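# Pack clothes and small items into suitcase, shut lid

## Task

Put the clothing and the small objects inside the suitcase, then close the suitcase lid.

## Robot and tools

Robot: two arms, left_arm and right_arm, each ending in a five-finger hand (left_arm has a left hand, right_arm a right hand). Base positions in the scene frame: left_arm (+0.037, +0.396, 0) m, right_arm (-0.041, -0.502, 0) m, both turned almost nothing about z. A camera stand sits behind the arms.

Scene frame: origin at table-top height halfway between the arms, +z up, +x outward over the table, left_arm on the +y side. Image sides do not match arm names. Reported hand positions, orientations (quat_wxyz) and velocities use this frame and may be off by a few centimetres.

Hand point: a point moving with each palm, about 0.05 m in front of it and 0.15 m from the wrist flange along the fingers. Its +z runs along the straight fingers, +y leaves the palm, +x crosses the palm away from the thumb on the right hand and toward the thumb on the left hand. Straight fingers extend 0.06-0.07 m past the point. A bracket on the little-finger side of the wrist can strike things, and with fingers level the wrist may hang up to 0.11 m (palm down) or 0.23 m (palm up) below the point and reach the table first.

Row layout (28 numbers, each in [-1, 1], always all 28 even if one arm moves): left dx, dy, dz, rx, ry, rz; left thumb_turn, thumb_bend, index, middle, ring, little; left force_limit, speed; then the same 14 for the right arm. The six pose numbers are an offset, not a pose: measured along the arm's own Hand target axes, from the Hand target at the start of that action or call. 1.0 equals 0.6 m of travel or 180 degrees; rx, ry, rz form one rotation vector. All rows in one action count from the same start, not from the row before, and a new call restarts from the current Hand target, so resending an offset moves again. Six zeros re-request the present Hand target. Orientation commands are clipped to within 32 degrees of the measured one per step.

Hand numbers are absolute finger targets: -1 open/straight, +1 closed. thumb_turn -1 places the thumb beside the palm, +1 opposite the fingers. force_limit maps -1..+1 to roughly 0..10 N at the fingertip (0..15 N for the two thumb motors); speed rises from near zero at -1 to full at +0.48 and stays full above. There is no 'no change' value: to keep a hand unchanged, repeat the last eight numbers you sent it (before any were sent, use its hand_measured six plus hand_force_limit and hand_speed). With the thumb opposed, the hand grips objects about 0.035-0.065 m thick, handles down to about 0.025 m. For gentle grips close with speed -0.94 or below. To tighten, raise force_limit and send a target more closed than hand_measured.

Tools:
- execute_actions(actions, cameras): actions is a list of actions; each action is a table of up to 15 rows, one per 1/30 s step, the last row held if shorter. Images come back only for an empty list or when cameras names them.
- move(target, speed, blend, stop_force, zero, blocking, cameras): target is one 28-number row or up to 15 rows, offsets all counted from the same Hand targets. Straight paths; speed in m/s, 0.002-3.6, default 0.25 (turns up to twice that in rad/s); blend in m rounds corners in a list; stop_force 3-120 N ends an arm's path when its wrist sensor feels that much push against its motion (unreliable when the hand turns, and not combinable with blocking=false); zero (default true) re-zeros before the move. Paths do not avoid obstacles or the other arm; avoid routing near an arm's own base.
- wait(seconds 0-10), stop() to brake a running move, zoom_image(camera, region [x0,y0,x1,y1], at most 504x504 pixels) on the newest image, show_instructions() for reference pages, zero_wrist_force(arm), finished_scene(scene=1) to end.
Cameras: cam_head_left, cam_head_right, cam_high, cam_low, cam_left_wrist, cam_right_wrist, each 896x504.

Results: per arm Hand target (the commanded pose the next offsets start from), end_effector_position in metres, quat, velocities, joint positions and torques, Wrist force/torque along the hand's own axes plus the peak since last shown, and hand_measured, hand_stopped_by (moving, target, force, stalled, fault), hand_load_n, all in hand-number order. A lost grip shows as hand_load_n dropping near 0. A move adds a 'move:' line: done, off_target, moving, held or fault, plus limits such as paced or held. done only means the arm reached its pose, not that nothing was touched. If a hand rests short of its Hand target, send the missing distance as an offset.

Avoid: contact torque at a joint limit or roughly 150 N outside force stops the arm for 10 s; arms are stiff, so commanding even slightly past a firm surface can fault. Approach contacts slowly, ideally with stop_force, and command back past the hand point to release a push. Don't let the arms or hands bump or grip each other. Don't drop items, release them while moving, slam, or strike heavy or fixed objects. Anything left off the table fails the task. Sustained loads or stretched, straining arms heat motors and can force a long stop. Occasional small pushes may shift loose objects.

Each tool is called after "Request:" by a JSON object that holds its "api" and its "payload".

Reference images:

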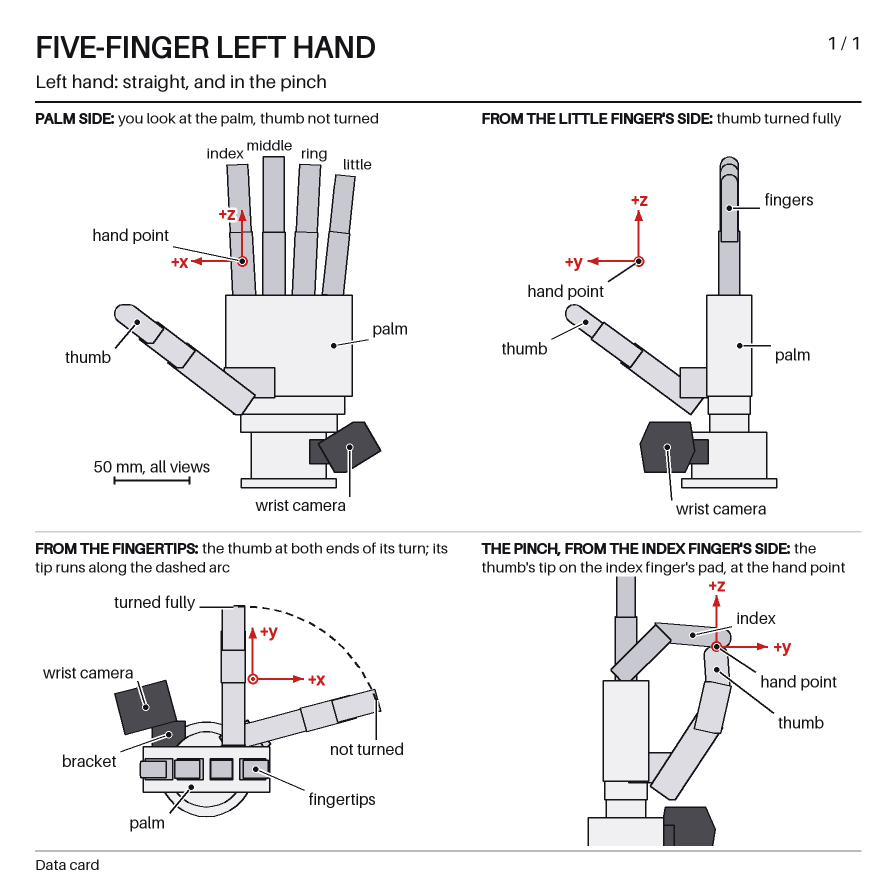

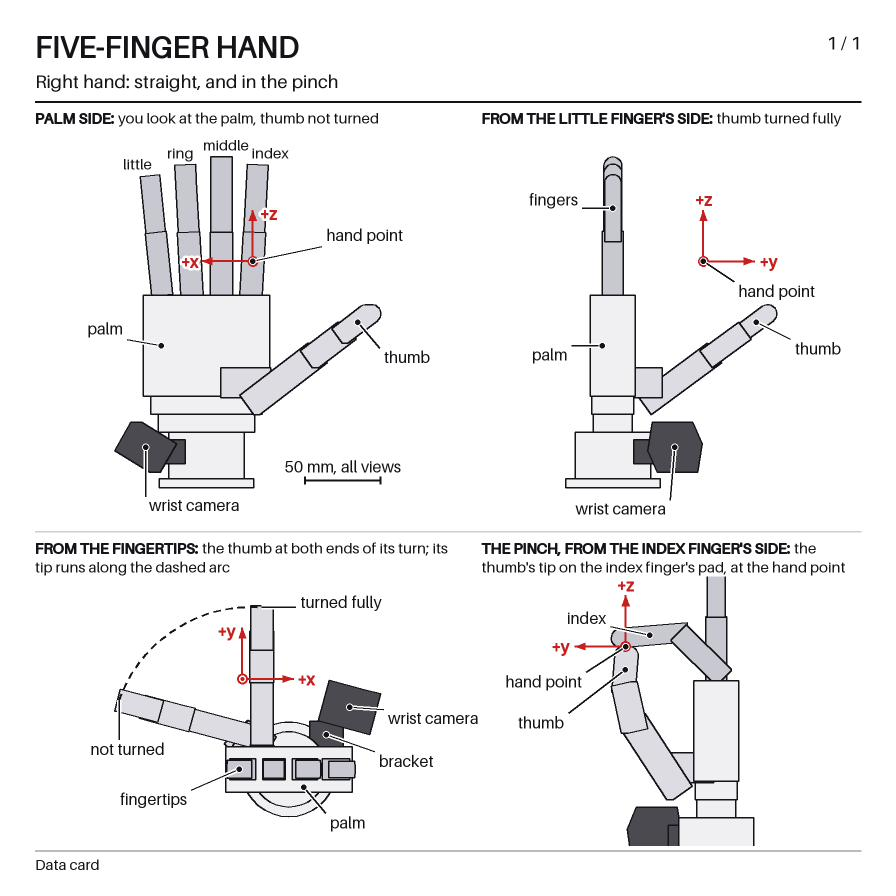

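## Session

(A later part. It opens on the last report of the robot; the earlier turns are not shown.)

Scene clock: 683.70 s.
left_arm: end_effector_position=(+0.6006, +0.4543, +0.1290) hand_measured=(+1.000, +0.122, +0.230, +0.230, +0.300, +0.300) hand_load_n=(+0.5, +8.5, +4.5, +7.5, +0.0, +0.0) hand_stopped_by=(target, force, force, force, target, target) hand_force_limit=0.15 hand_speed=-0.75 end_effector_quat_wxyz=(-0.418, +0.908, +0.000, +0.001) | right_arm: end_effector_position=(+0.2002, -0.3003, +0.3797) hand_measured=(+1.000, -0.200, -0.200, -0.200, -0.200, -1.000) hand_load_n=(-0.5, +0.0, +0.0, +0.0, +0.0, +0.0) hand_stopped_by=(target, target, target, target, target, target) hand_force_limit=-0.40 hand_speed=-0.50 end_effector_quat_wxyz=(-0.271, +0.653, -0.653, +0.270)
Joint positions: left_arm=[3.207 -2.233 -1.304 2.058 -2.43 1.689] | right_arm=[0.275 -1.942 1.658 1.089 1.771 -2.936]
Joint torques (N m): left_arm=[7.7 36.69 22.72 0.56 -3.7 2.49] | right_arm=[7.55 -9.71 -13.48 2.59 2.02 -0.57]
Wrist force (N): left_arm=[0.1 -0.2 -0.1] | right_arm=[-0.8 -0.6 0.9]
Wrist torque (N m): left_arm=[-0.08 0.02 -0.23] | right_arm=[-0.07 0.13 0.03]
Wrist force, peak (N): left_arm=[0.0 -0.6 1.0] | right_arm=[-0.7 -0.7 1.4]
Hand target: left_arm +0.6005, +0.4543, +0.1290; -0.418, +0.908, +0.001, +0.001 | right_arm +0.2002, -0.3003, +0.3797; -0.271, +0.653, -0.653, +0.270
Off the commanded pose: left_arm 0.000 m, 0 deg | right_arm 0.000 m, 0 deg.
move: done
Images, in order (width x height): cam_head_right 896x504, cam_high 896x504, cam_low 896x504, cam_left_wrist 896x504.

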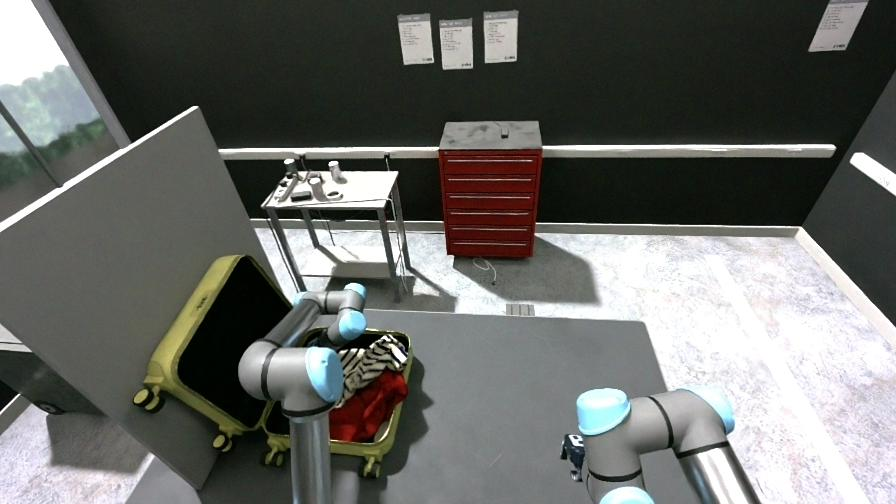

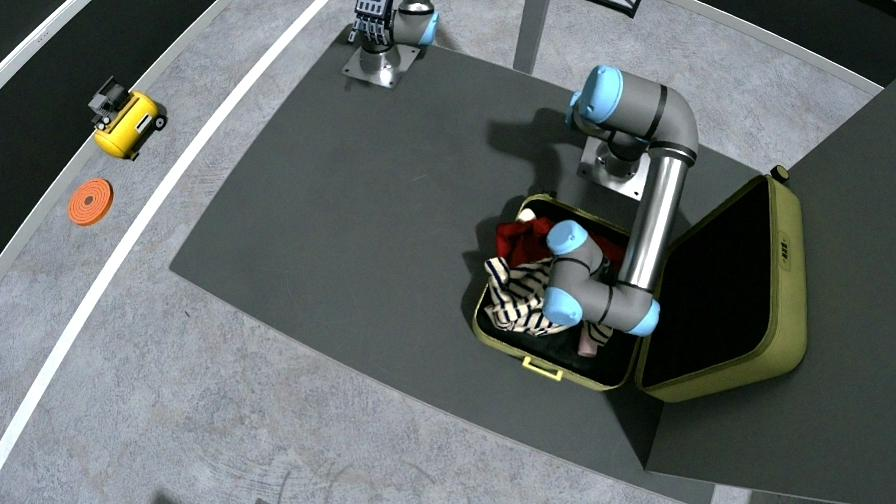

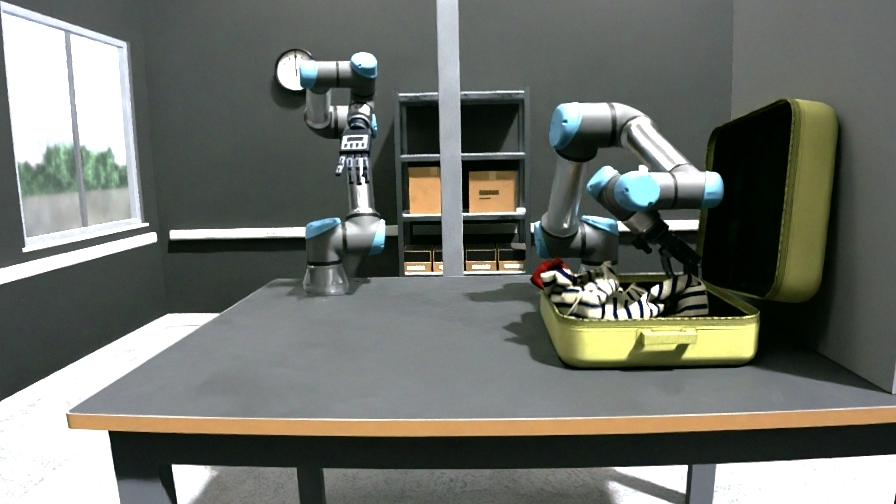

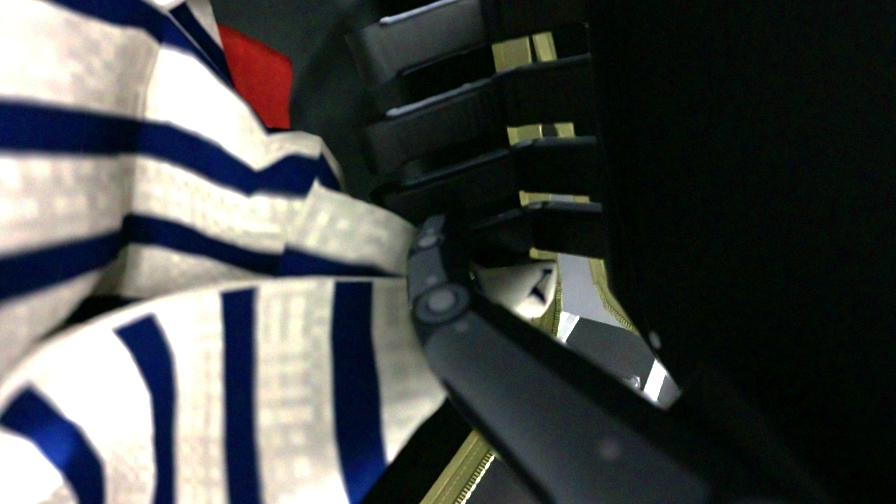

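Request:
{"api": "move", "payload": {"target": [[0,0.038,0.032,0,0,0,1,0.15,0.3,0.3,0.3,0.3,0.15,-0.75,0,0,0,0,0,0,1,-0.2,-0.2,-0.2,-0.2,-1,-0.4,-0.5]], "speed": 0.06, "stop_force": 6}}

Request:
{"api": "move", "payload": {"target": [[0,0,0,0,0,0,1,-0.5,-0.5,-0.5,-0.5,-0.5,0.1,-0.5,0,0,0,0,0,0,1,-0.2,-0.2,-0.2,-0.2,-1,-0.4,-0.5]], "speed": 0.06, "cameras": ["cam_left_wrist"]}}

Scene clock: 686.43 s.
left_arm: end_effector_position=(+0.6006, +0.4541, +0.0992) hand_measured=(+1.000, +0.122, +0.230, +0.230, +0.300, +0.300) hand_load_n=(+1.0, +9.0, +3.5, +7.0, +0.0, +0.0) hand_stopped_by=(target, force, force, force, target, target) hand_force_limit=0.15 hand_speed=-0.75 end_effector_quat_wxyz=(-0.418, +0.908, +0.001, +0.001) | right_arm: end_effector_position=(+0.2002, -0.3003, +0.3797) hand_measured=(+1.000, -0.200, -0.200, -0.200, -0.200, -1.000) hand_load_n=(+0.0, +0.5, +0.0, +0.0, +0.0, +0.0) hand_stopped_by=(target, target, target, target, target, target) hand_force_limit=-0.40 hand_speed=-0.50 end_effector_quat_wxyz=(-0.271, +0.653, -0.653, +0.270)
Joint positions: left_arm=[3.206 -2.263 -1.335 2.119 -2.43 1.688] | right_arm=[0.275 -1.942 1.658 1.089 1.771 -2.936]
Joint torques (N m): left_arm=[-10.84 61.24 21.45 -4.27 -3.33 2.69] | right_arm=[7.44 -9.64 -13.64 2.56 2.13 -0.65]
Wrist force (N): left_arm=[0.0 -0.3 0.2] | right_arm=[-0.8 -0.4 1.0]
Wrist torque (N m): left_arm=[-0.13 0.03 -0.22] | right_arm=[-0.05 0.14 0.03]
Wrist force, peak (N): left_arm=[0.0 -1.0 -0.7] | right_arm=[-1.1 -0.4 1.2]
Hand target: left_arm +0.6006, +0.4541, +0.0992; -0.418, +0.908, +0.001, +0.001 | right_arm +0.2002, -0.3003, +0.3797; -0.271, +0.653, -0.653, +0.270
Off the commanded pose: left_arm 0.000 m, 0 deg | right_arm 0.000 m, 0 deg.
move: done

Scene clock: 687.60 s.
left_arm: end_effector_position=(+0.6006, +0.4541, +0.0992) hand_measured=(+1.000, -0.500, -0.500, -0.500, -0.500, -0.500) hand_load_n=(+0.0, +0.0, -0.5, +0.0, +0.0, +0.0) hand_stopped_by=(target, target, target, target, target, target) hand_force_limit=0.10 hand_speed=-0.50 end_effector_quat_wxyz=(-0.418, +0.908, +0.001, +0.001) | right_arm: end_effector_position=(+0.2002, -0.3003, +0.3797) hand_measured=(+1.000, -0.200, -0.200, -0.200, -0.200, -1.000) hand_load_n=(+0.0, +0.0, +0.0, +0.0, +0.0, +0.0) hand_stopped_by=(target, target, target, target, target, target) hand_force_limit=-0.40 hand_speed=-0.50 end_effector_quat_wxyz=(-0.271, +0.653, -0.653, +0.270)
Joint positions: left_arm=[3.206 -2.263 -1.335 2.119 -2.43 1.688] | right_arm=[0.275 -1.942 1.658 1.089 1.771 -2.936]
Joint torques (N m): left_arm=[-9.76 60.94 18.96 -4.23 -2.98 2.59] | right_arm=[7.34 -9.56 -13.81 2.71 2.13 -0.62]
Wrist force (N): left_arm=[0.0 -0.5 0.1] | right_arm=[-0.7 -0.5 0.9]
Wrist torque (N m): left_arm=[-0.15 0.02 -0.21] | right_arm=[-0.07 0.11 0.04]
Wrist force, peak (N): left_arm=[-0.2 -0.5 0.0] | right_arm=[-1.0 -0.5 1.3]
Hand target: left_arm +0.6006, +0.4541, +0.0992; -0.418, +0.908, +0.001, +0.001 | right_arm +0.2002, -0.3003, +0.3797; -0.271, +0.653, -0.653, +0.270
Off the commanded pose: left_arm 0.000 m, 0 deg | right_arm 0.000 m, 0 deg.
move: done
Images, in order (width x height): cam_left_wrist 896x504.

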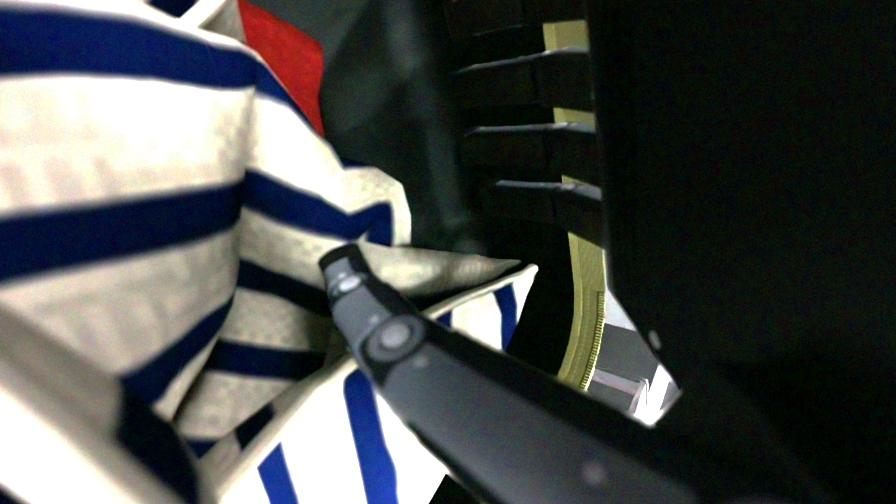

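Request:
{"api": "move", "payload": {"target": [[-0.05,-0.12,-0.22,0,0,0,1,-0.5,-0.5,-0.5,-0.5,-0.5,0.1,-0.5,0,0,0,0,0,0,1,-0.2,-0.2,-0.2,-0.2,-1,-0.4,-0.5],[-0.0843,0.0689,-0.6039,0,0.2553,0.2143,1,-0.5,-0.5,-0.5,-0.5,-0.5,0.1,-0.5,0,0,0,0,0,0,1,-0.2,-0.2,-0.2,-0.2,-1,-0.4,-0.5]], "speed": 0.25, "blend": [0.03,0], "cameras": ["all"]}}

Scene clock: 692.07 s.
left_arm: end_effector_position=(+0.5496, +0.1520, +0.3036) hand_measured=(+1.000, -0.500, -0.500, -0.500, -0.500, -0.500) hand_load_n=(+0.0, +0.0, +0.0, +0.0, +0.0, +0.0) hand_stopped_by=(target, target, target, target, target, target) hand_force_limit=0.10 hand_speed=-0.50 end_effector_quat_wxyz=(-0.362, +0.787, -0.452, +0.214) | right_arm: end_effector_position=(+0.2002, -0.3003, +0.3797) hand_measured=(+1.000, -0.200, -0.200, -0.200, -0.200, -1.000) hand_load_n=(+0.0, +0.0, +0.0, +0.0, +0.0, +0.0) hand_stopped_by=(target, target, target, target, target, target) hand_force_limit=-0.40 hand_speed=-0.50 end_effector_quat_wxyz=(-0.271, +0.653, -0.653, +0.270)
Joint positions: left_arm=[2.744 -1.896 -1.235 2.194 -2.213 2.445] | right_arm=[0.275 -1.942 1.658 1.089 1.771 -2.936]
Joint torques (N m): left_arm=[11.41 25.25 13.19 -3.17 -1.81 0.97] | right_arm=[6.32 -9.32 -13.45 2.68 2.18 -0.56]
Wrist force (N): left_arm=[0.0 -0.5 -0.4] | right_arm=[-0.7 -0.7 0.9]
Wrist torque (N m): left_arm=[-0.05 -0.01 -0.15] | right_arm=[-0.09 0.11 0.03]
Wrist force, peak (N): left_arm=[0.3 0.9 2.0] | right_arm=[-0.9 -0.5 1.3]
Hand target: left_arm +0.5497, +0.1520, +0.3035; -0.362, +0.787, -0.452, +0.214 | right_arm +0.2002, -0.3003, +0.3797; -0.271, +0.653, -0.653, +0.270
Off the commanded pose: left_arm 0.000 m, 0 deg | right_arm 0.000 m, 0 deg.
move: done

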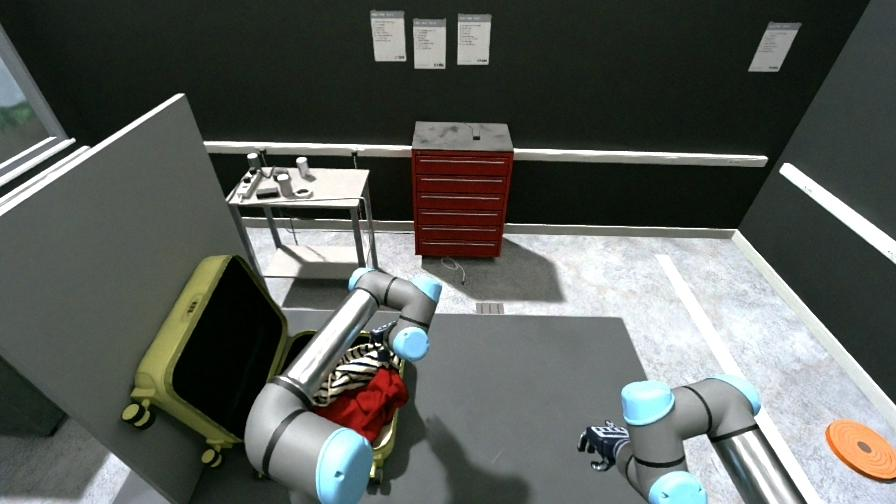

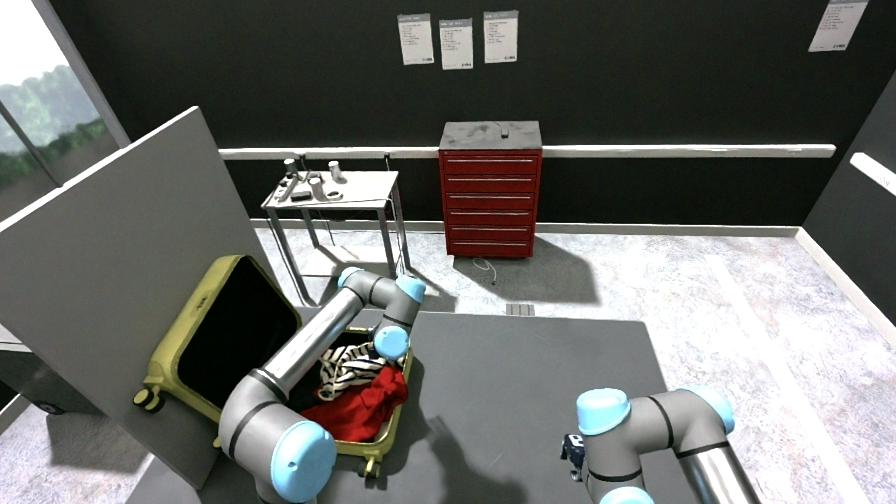

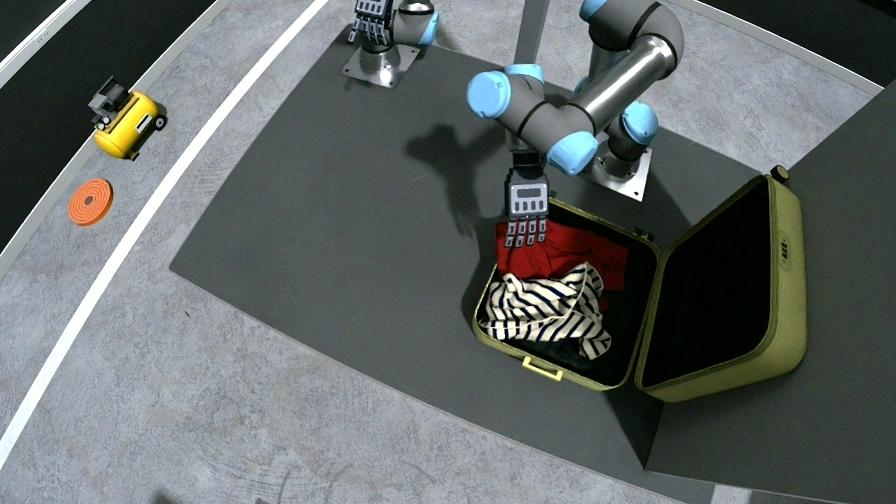

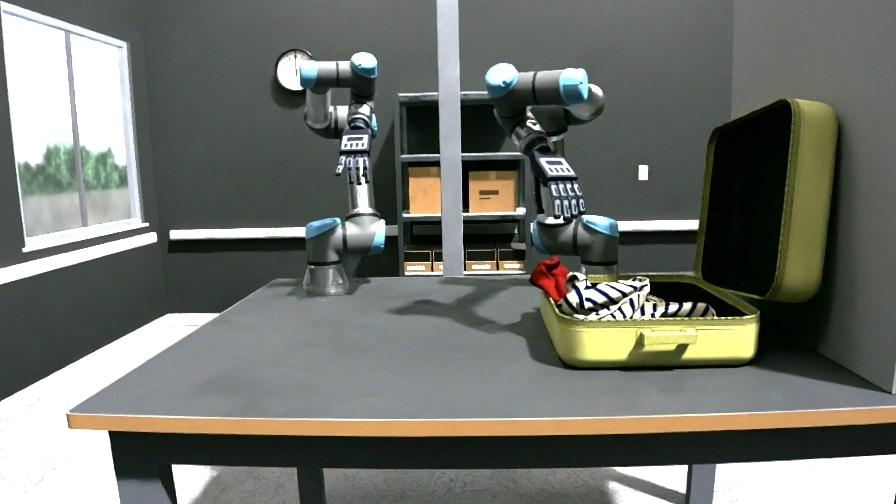

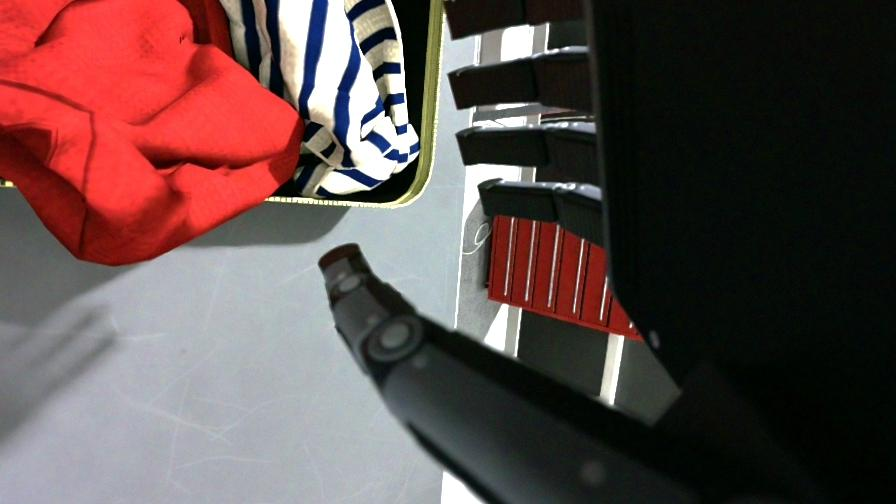

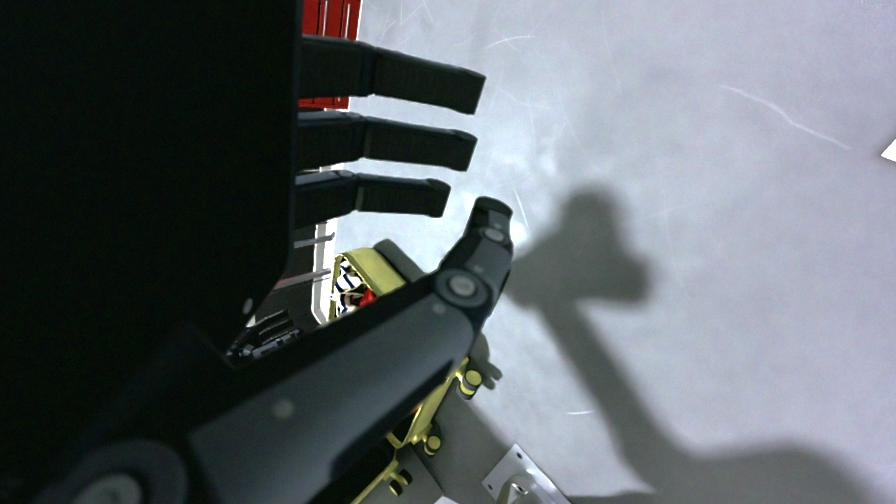

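Request:
{"api": "zoom_image", "payload": {"camera": "cam_high", "region": [440, 170, 680, 410]}}

Request:
{"api": "zoom_image", "payload": {"camera": "cam_low", "region": [500, 240, 780, 380]}}

Scaled by 2.100.

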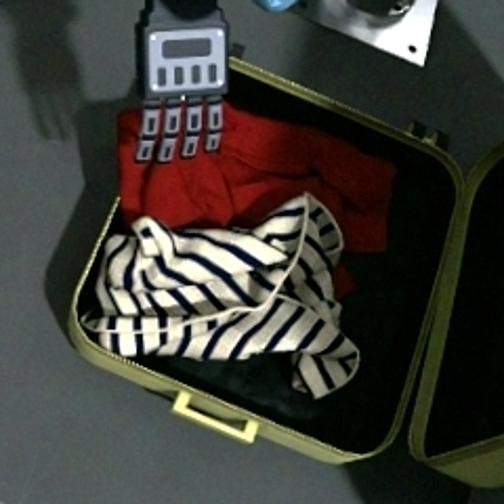

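Scaled by 1.800.

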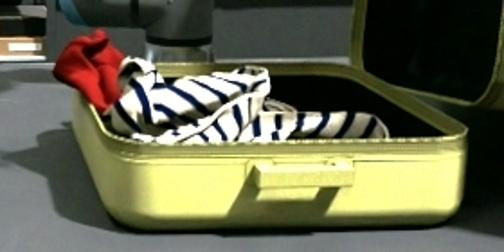

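Request:
{"api": "move", "payload": {"target": [[-0.024,0.149,0.0398,0,-0.254,-0.2157,1,-0.9,-0.8,-0.8,-0.8,-0.8,0.1,-0.5,0,0,0,0,0,0,1,-0.2,-0.2,-0.2,-0.2,-1,-0.4,-0.5]], "speed": 0.2, "cameras": ["cam_left_wrist","cam_low","cam_high","cam_head_right"]}}

Scene clock: 703.23 s.
left_arm: end_effector_position=(+0.5087, +0.1441, +0.2196) hand_measured=(+1.000, -0.900, -0.800, -0.800, -0.800, -0.800) hand_load_n=(+0.0, +0.0, +0.0, +0.0, +0.0, +0.0) hand_stopped_by=(target, target, target, target, target, target) hand_force_limit=0.10 hand_speed=-0.50 end_effector_quat_wxyz=(-0.417, +0.909, +0.001, +0.003) | right_arm: end_effector_position=(+0.2002, -0.3003, +0.3797) hand_measured=(+1.000, -0.200, -0.200, -0.200, -0.200, -1.000) hand_load_n=(+0.0, +0.0, +0.0, +0.0, +0.0, +0.0) hand_stopped_by=(target, target, target, target, target, target) hand_force_limit=-0.40 hand_speed=-0.50 end_effector_quat_wxyz=(-0.271, +0.653, -0.653, +0.270)
Joint positions: left_arm=[2.615 -2.313 -1.076 1.304 -2.294 0.854] | right_arm=[0.275 -1.942 1.658 1.089 1.771 -2.936]
Joint torques (N m): left_arm=[0.86 64.08 10.56 -1.39 -1.69 -2.54] | right_arm=[7.29 -9.66 -13.5 2.39 2.24 -0.51]
Wrist force (N): left_arm=[-0.2 -0.2 0.3] | right_arm=[-0.8 -0.4 1.2]
Wrist torque (N m): left_arm=[-0.07 0.09 -0.14] | right_arm=[-0.07 0.12 0.03]
Wrist force, peak (N): left_arm=[-0.2 -0.9 -0.4] | right_arm=[-0.9 -0.8 1.3]
Hand target: left_arm +0.5087, +0.1440, +0.2196; -0.417, +0.909, +0.001, +0.003 | right_arm +0.2002, -0.3003, +0.3797; -0.271, +0.653, -0.653, +0.270
Off the commanded pose: left_arm 0.000 m, 0 deg | right_arm 0.000 m, 0 deg.
move: done
Images, in order (width x height): cam_head_right 896x504, cam_high 896x504, cam_low 896x504, cam_left_wrist 896x504.

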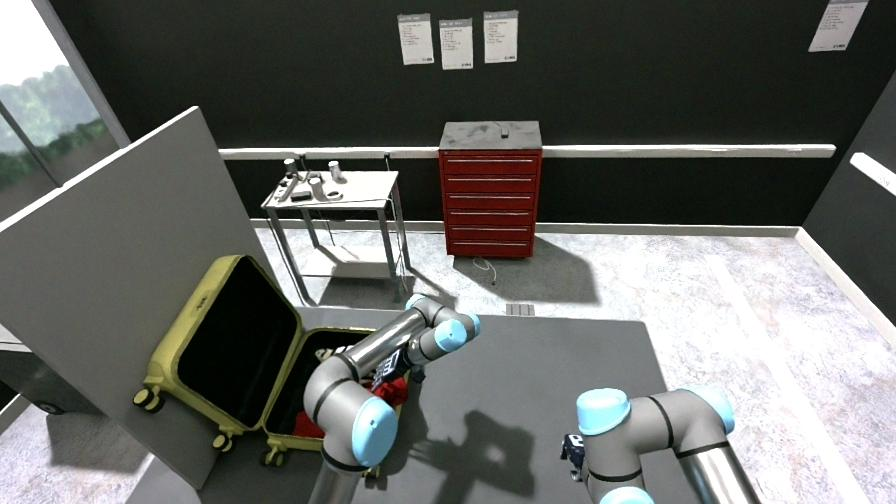

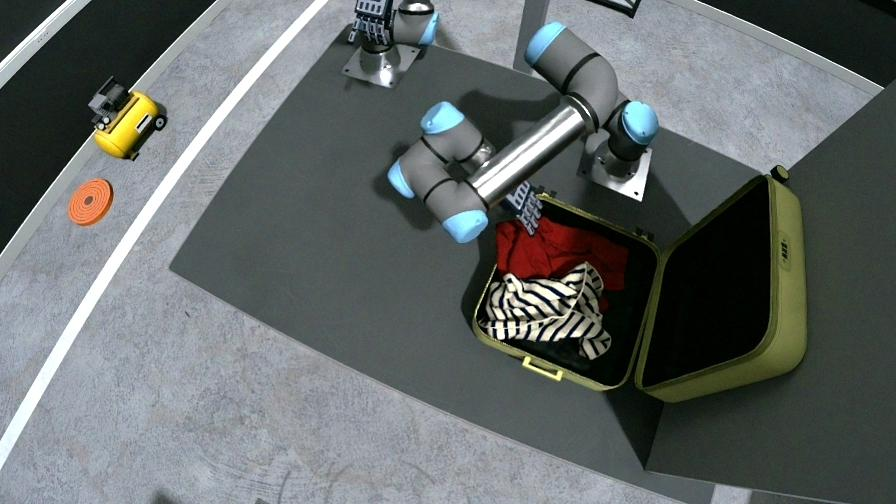

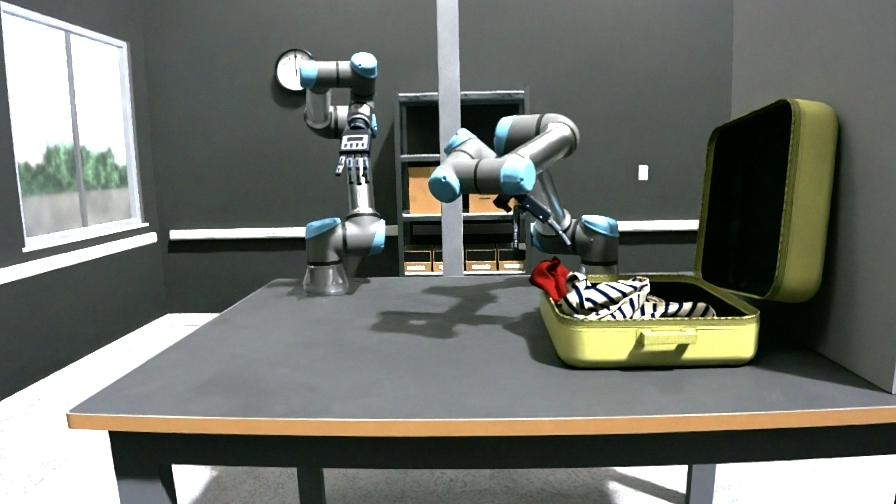

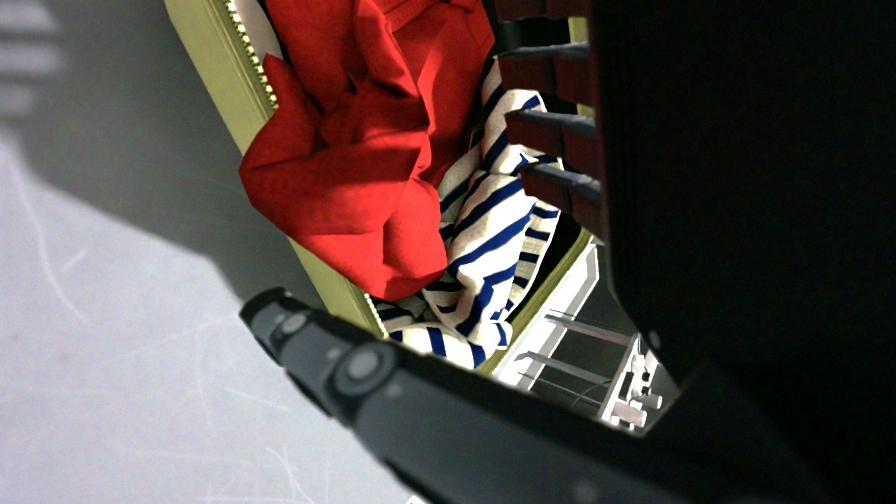

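Request:
{"api": "move", "payload": {"target": [[0,0.0821,0.0706,0,0,0,1,-1,-1,-1,-1,-1,0.1,-0.5,0,0,0,0,0,0,1,-0.2,-0.2,-0.2,-0.2,-1,-0.4,-0.5]], "speed": 0.05, "stop_force": 4, "cameras": ["cam_left_wrist","cam_low"]}}

Scene clock: 708.77 s.
left_arm: end_effector_position=(+0.5092, +0.1440, +0.1547) hand_measured=(+1.000, -1.000, -1.000, -1.000, -1.000, -1.000) hand_load_n=(+0.0, +0.0, +0.0, +0.0, +0.0, +0.0) hand_stopped_by=(target, target, target, target, target, target) hand_force_limit=0.10 hand_speed=-0.50 end_effector_quat_wxyz=(-0.417, +0.909, +0.001, +0.003) | right_arm: end_effector_position=(+0.2002, -0.3003, +0.3797) hand_measured=(+1.000, -0.200, -0.200, -0.200, -0.200, -1.000) hand_load_n=(+0.0, +0.0, +0.0, +0.0, +0.0, +0.0) hand_stopped_by=(target, target, target, target, target, target) hand_force_limit=-0.40 hand_speed=-0.50 end_effector_quat_wxyz=(-0.271, +0.653, -0.653, +0.270)
Joint positions: left_arm=[2.615 -2.367 -1.155 1.436 -2.294 0.854] | right_arm=[0.275 -1.942 1.658 1.089 1.771 -2.936]
Joint torques (N m): left_arm=[12.8 65.8 22.68 -5.09 -3.04 1.94] | right_arm=[7.54 -9.73 -13.64 2.52 2.07 -0.44]
Wrist force (N): left_arm=[-0.2 0.0 0.2] | right_arm=[-0.9 -0.5 1.2]
Wrist torque (N m): left_arm=[-0.05 0.05 -0.17] | right_arm=[-0.08 0.13 0.03]
Wrist force, peak (N): left_arm=[-0.2 -1.0 -0.2] | right_arm=[-0.9 -0.8 1.2]
Hand target: left_arm +0.5092, +0.1440, +0.1547; -0.417, +0.909, +0.001, +0.003 | right_arm +0.2002, -0.3003, +0.3797; -0.271, +0.653, -0.653, +0.270
Off the commanded pose: left_arm 0.000 m, 0 deg | right_arm 0.000 m, 0 deg.
move: done
Images, in order (width x height): cam_low 896x504, cam_left_wrist 896x504.

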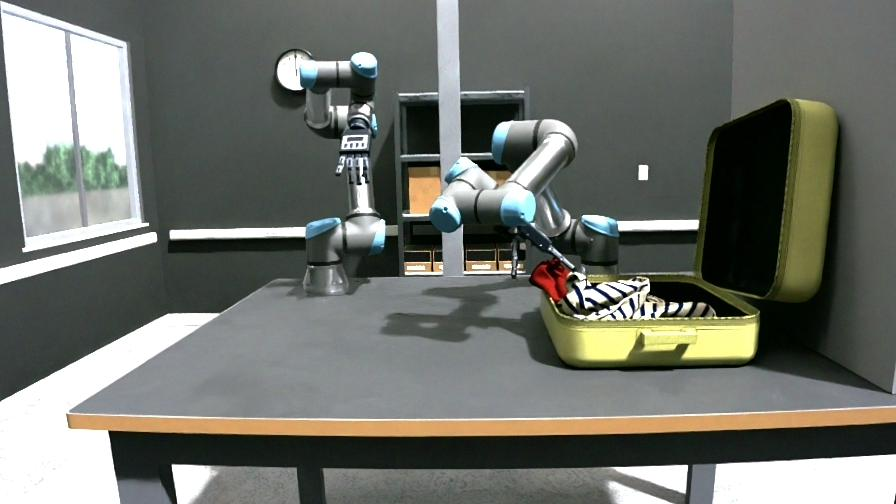

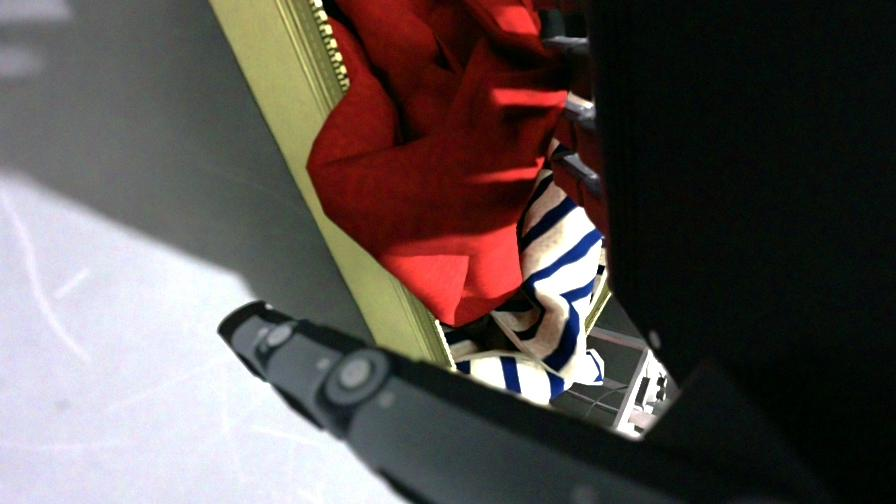

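Request:
{"api": "move", "payload": {"target": [[0,-0.0109,0.0126,0,0,0,1,-0.2,-0.1,-0.1,-0.1,-0.1,0.1,-0.6,0,0,0,0,0,0,1,-0.2,-0.2,-0.2,-0.2,-1,-0.4,-0.5]], "speed": 0.05, "cameras": ["cam_left_wrist"]}}

Request:
{"api": "move", "payload": {"target": [[0,0,0,0,0,0,1,0.15,0.3,0.3,0.3,0.3,0.15,-0.75,0,0,0,0,0,0,1,-0.2,-0.2,-0.2,-0.2,-1,-0.4,-0.5]], "speed": 0.05, "cameras": ["cam_left_wrist","cam_low"]}}

Scene clock: 712.87 s.
left_arm: end_effector_position=(+0.5092, +0.1540, +0.1547) hand_measured=(+1.000, -0.202, -0.100, -0.100, -0.100, -0.100) hand_load_n=(+0.5, +1.5, +1.5, +2.0, +1.0, +0.0) hand_stopped_by=(target, target, target, target, target, target) hand_force_limit=0.10 hand_speed=-0.60 end_effector_quat_wxyz=(-0.417, +0.909, +0.001, +0.003) | right_arm: end_effector_position=(+0.2002, -0.3003, +0.3797) hand_measured=(+1.000, -0.200, -0.200, -0.200, -0.200, -1.000) hand_load_n=(+0.0, +0.0, +0.0, +0.0, +0.0, +0.0) hand_stopped_by=(target, target, target, target, target, target) hand_force_limit=-0.40 hand_speed=-0.50 end_effector_quat_wxyz=(-0.271, +0.653, -0.653, +0.270)
Joint positions: left_arm=[2.63 -2.351 -1.181 1.458 -2.301 0.872] | right_arm=[0.275 -1.942 1.658 1.089 1.771 -2.936]
Joint torques (N m): left_arm=[-11.9 39.4 22.45 -4.43 1.48 -2.46] | right_arm=[7.11 -8.33 -14.13 2.51 2.23 -0.51]
Wrist force (N): left_arm=[-0.5 -4.2 0.5] | right_arm=[-0.8 -0.6 1.1]
Wrist torque (N m): left_arm=[-0.03 0.05 -0.14] | right_arm=[-0.08 0.13 0.03]
Wrist force, peak (N): left_arm=[-0.5 -4.2 0.5] | right_arm=[-1.0 -0.7 1.2]
Hand target: left_arm +0.5092, +0.1540, +0.1547; -0.417, +0.909, +0.001, +0.003 | right_arm +0.2002, -0.3003, +0.3797; -0.271, +0.653, -0.653, +0.270
Off the commanded pose: left_arm 0.000 m, 0 deg | right_arm 0.000 m, 0 deg.
move: done
Images, in order (width x height): cam_left_wrist 896x504.

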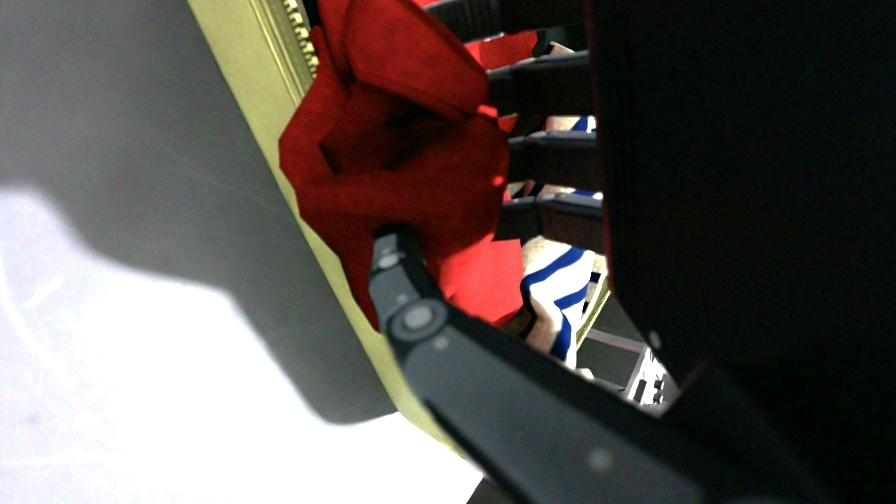

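Scene clock: 714.13 s.
left_arm: end_effector_position=(+0.5091, +0.1539, +0.1547) hand_measured=(+1.000, +0.146, +0.172, +0.034, +0.298, +0.300) hand_load_n=(+1.0, +5.0, +9.5, +1.5, +4.0, +0.0) hand_stopped_by=(target, target, force, force, target, target) hand_force_limit=0.15 hand_speed=-0.75 end_effector_quat_wxyz=(-0.417, +0.909, +0.001, +0.003) | right_arm: end_effector_position=(+0.2002, -0.3003, +0.3797) hand_measured=(+1.000, -0.200, -0.200, -0.200, -0.200, -1.000) hand_load_n=(+0.0, +0.0, +0.5, +0.0, -0.5, +0.0) hand_stopped_by=(target, target, target, target, target, target) hand_force_limit=-0.40 hand_speed=-0.50 end_effector_quat_wxyz=(-0.271, +0.653, -0.653, +0.270)
Joint positions: left_arm=[2.63 -2.351 -1.181 1.458 -2.301 0.872] | right_arm=[0.275 -1.942 1.658 1.089 1.771 -2.936]
Joint torques (N m): left_arm=[-10.53 41.87 21.33 -3.62 0.64 -2.56] | right_arm=[7.47 -9.79 -13.38 2.49 2.14 -0.46]
Wrist force (N): left_arm=[-0.2 -1.7 1.6] | right_arm=[-0.9 -0.4 1.2]
Wrist torque (N m): left_arm=[0.03 0.11 -0.21] | right_arm=[-0.06 0.13 0.03]
Wrist force, peak (N): left_arm=[-0.5 -4.0 1.0] | right_arm=[-1.0 -0.5 1.3]
Hand target: left_arm +0.5092, +0.1540, +0.1547; -0.417, +0.909, +0.001, +0.003 | right_arm +0.2002, -0.3003, +0.3797; -0.271, +0.653, -0.653, +0.270
Off the commanded pose: left_arm 0.000 m, 0 deg | right_arm 0.000 m, 0 deg.
move: done
Images, in order (width x height): cam_low 896x504, cam_left_wrist 896x504.

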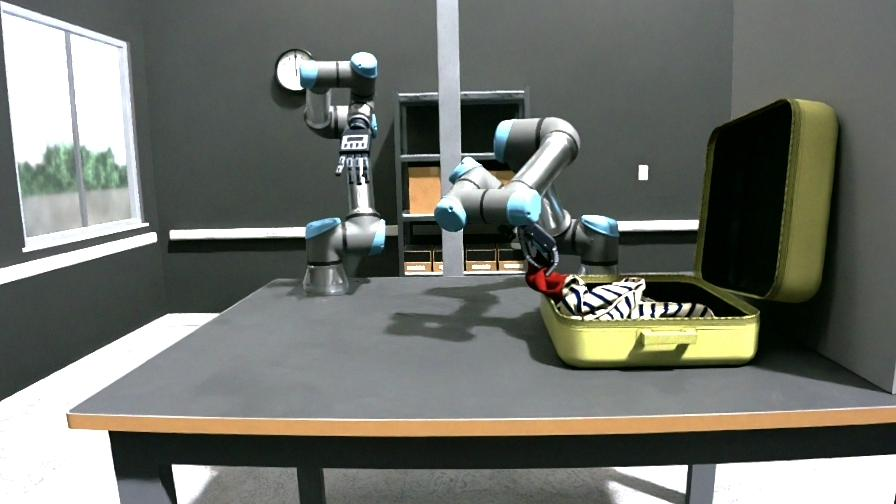

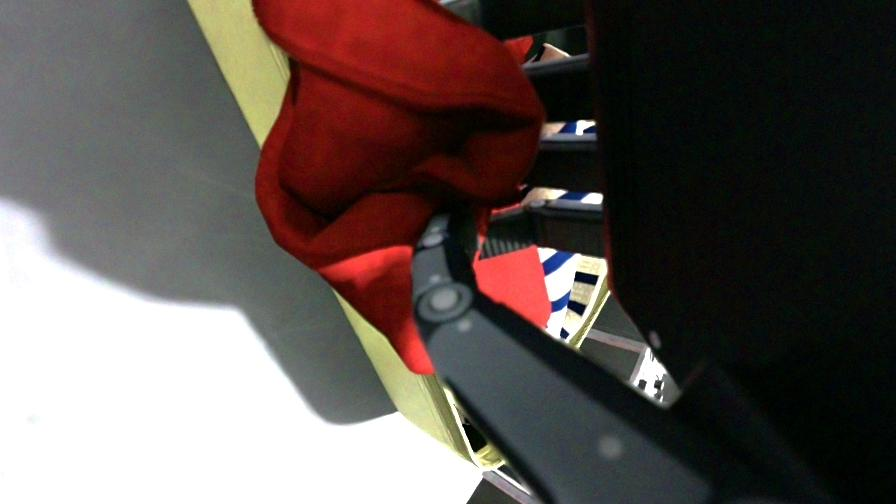

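Request:
{"api": "move", "payload": {"target": [[0,-0.1084,-0.0273,0,0,0,1,0.15,0.3,0.3,0.3,0.3,0.15,-0.75,0,0,0,0,0,0,1,-0.2,-0.2,-0.2,-0.2,-1,-0.4,-0.5],[-0.0333,-0.257,0.1966,0,0,0,1,0.15,0.3,0.3,0.3,0.3,0.15,-0.75,0,0,0,0,0,0,1,-0.2,-0.2,-0.2,-0.2,-1,-0.4,-0.5]], "speed": 0.12, "blend": [0.02,0], "cameras": ["cam_left_wrist","cam_low","cam_high","cam_head_right"]}}

Scene clock: 718.13 s.
left_arm: end_effector_position=(+0.4889, +0.3440, +0.1944) hand_measured=(+1.000, +0.146, +0.172, +0.034, +0.298, +0.300) hand_load_n=(+0.0, +4.5, +7.5, +0.5, +2.0, +0.0) hand_stopped_by=(target, target, force, force, target, target) hand_force_limit=0.15 hand_speed=-0.75 end_effector_quat_wxyz=(-0.417, +0.909, +0.002, +0.003) | right_arm: end_effector_position=(+0.2002, -0.3003, +0.3797) hand_measured=(+1.000, -0.200, -0.200, -0.200, -0.200, -1.000) hand_load_n=(+0.0, +0.0, +0.0, +0.0, +0.0, +0.0) hand_stopped_by=(target, target, target, target, target, target) hand_force_limit=-0.40 hand_speed=-0.50 end_effector_quat_wxyz=(-0.271, +0.653, -0.653, +0.270)
Joint positions: left_arm=[2.971 -2.024 -1.534 1.813 -2.417 1.33] | right_arm=[0.275 -1.942 1.658 1.089 1.771 -2.936]
Joint torques (N m): left_arm=[3.48 29.06 14.73 -2.45 0.48 0.69] | right_arm=[5.92 -9.19 -13.3 2.52 2.02 -0.36]
Wrist force (N): left_arm=[0.2 -0.1 0.0] | right_arm=[-0.7 -0.5 1.0]
Wrist torque (N m): left_arm=[-0.09 0.05 -0.18] | right_arm=[-0.06 0.12 0.04]
Wrist force, peak (N): left_arm=[-0.4 -3.2 0.9] | right_arm=[-1.0 -0.8 1.1]
Hand target: left_arm +0.4889, +0.3440, +0.1943; -0.417, +0.909, +0.001, +0.003 | right_arm +0.2002, -0.3003, +0.3797; -0.271, +0.653, -0.653, +0.270
Off the commanded pose: left_arm 0.000 m, 0 deg | right_arm 0.000 m, 0 deg.
move: done
Images, in order (width x height): cam_head_right 896x504, cam_high 896x504, cam_low 896x504, cam_left_wrist 896x504.

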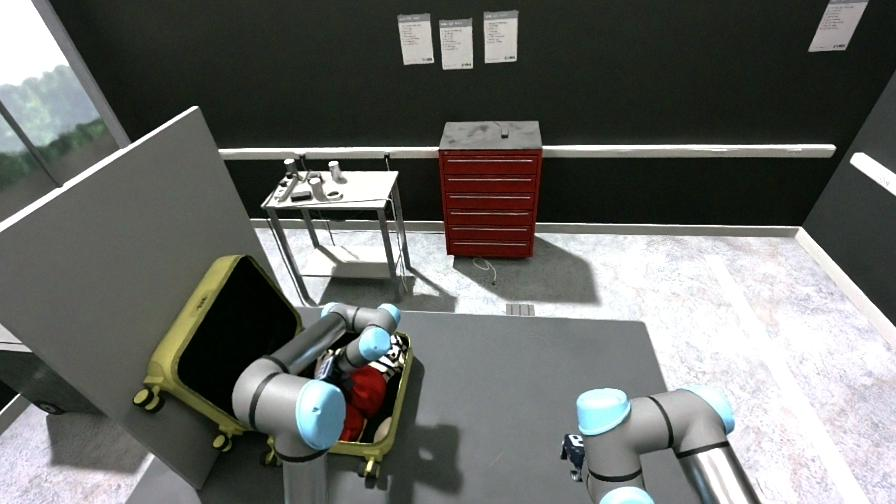

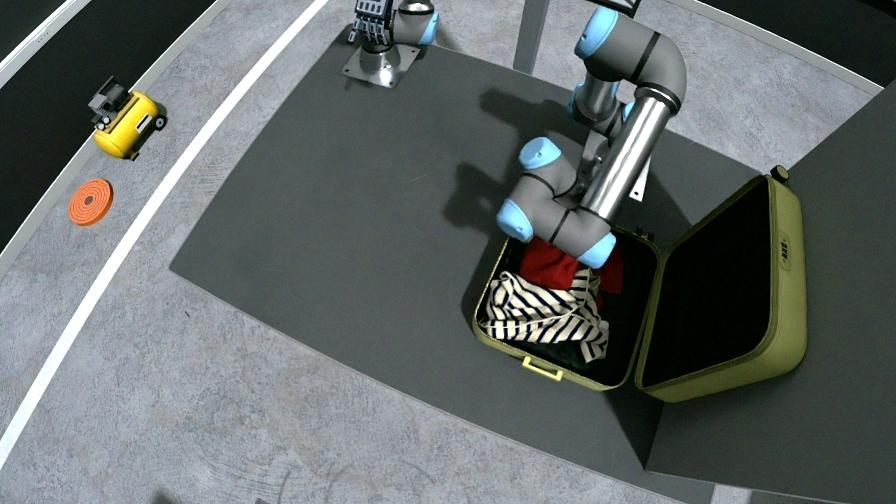

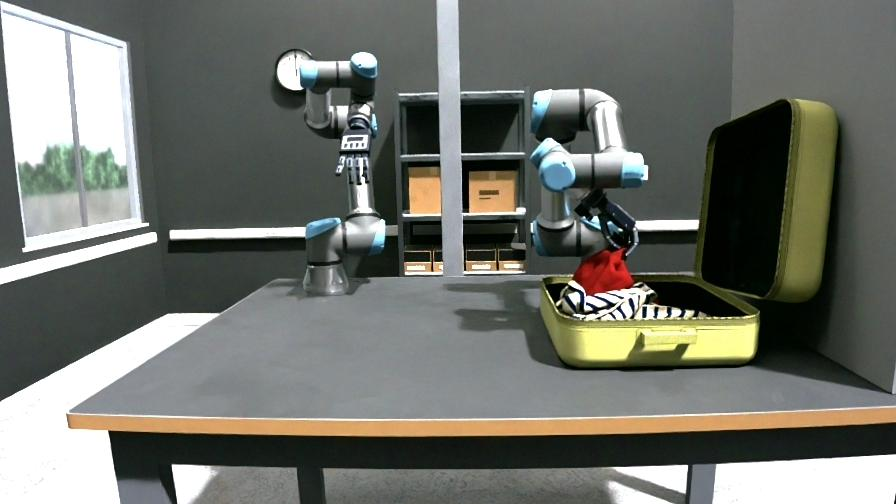

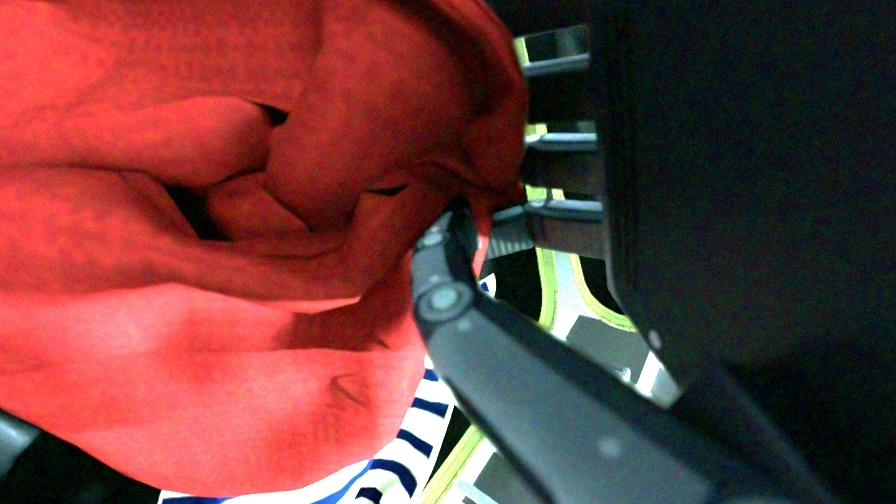

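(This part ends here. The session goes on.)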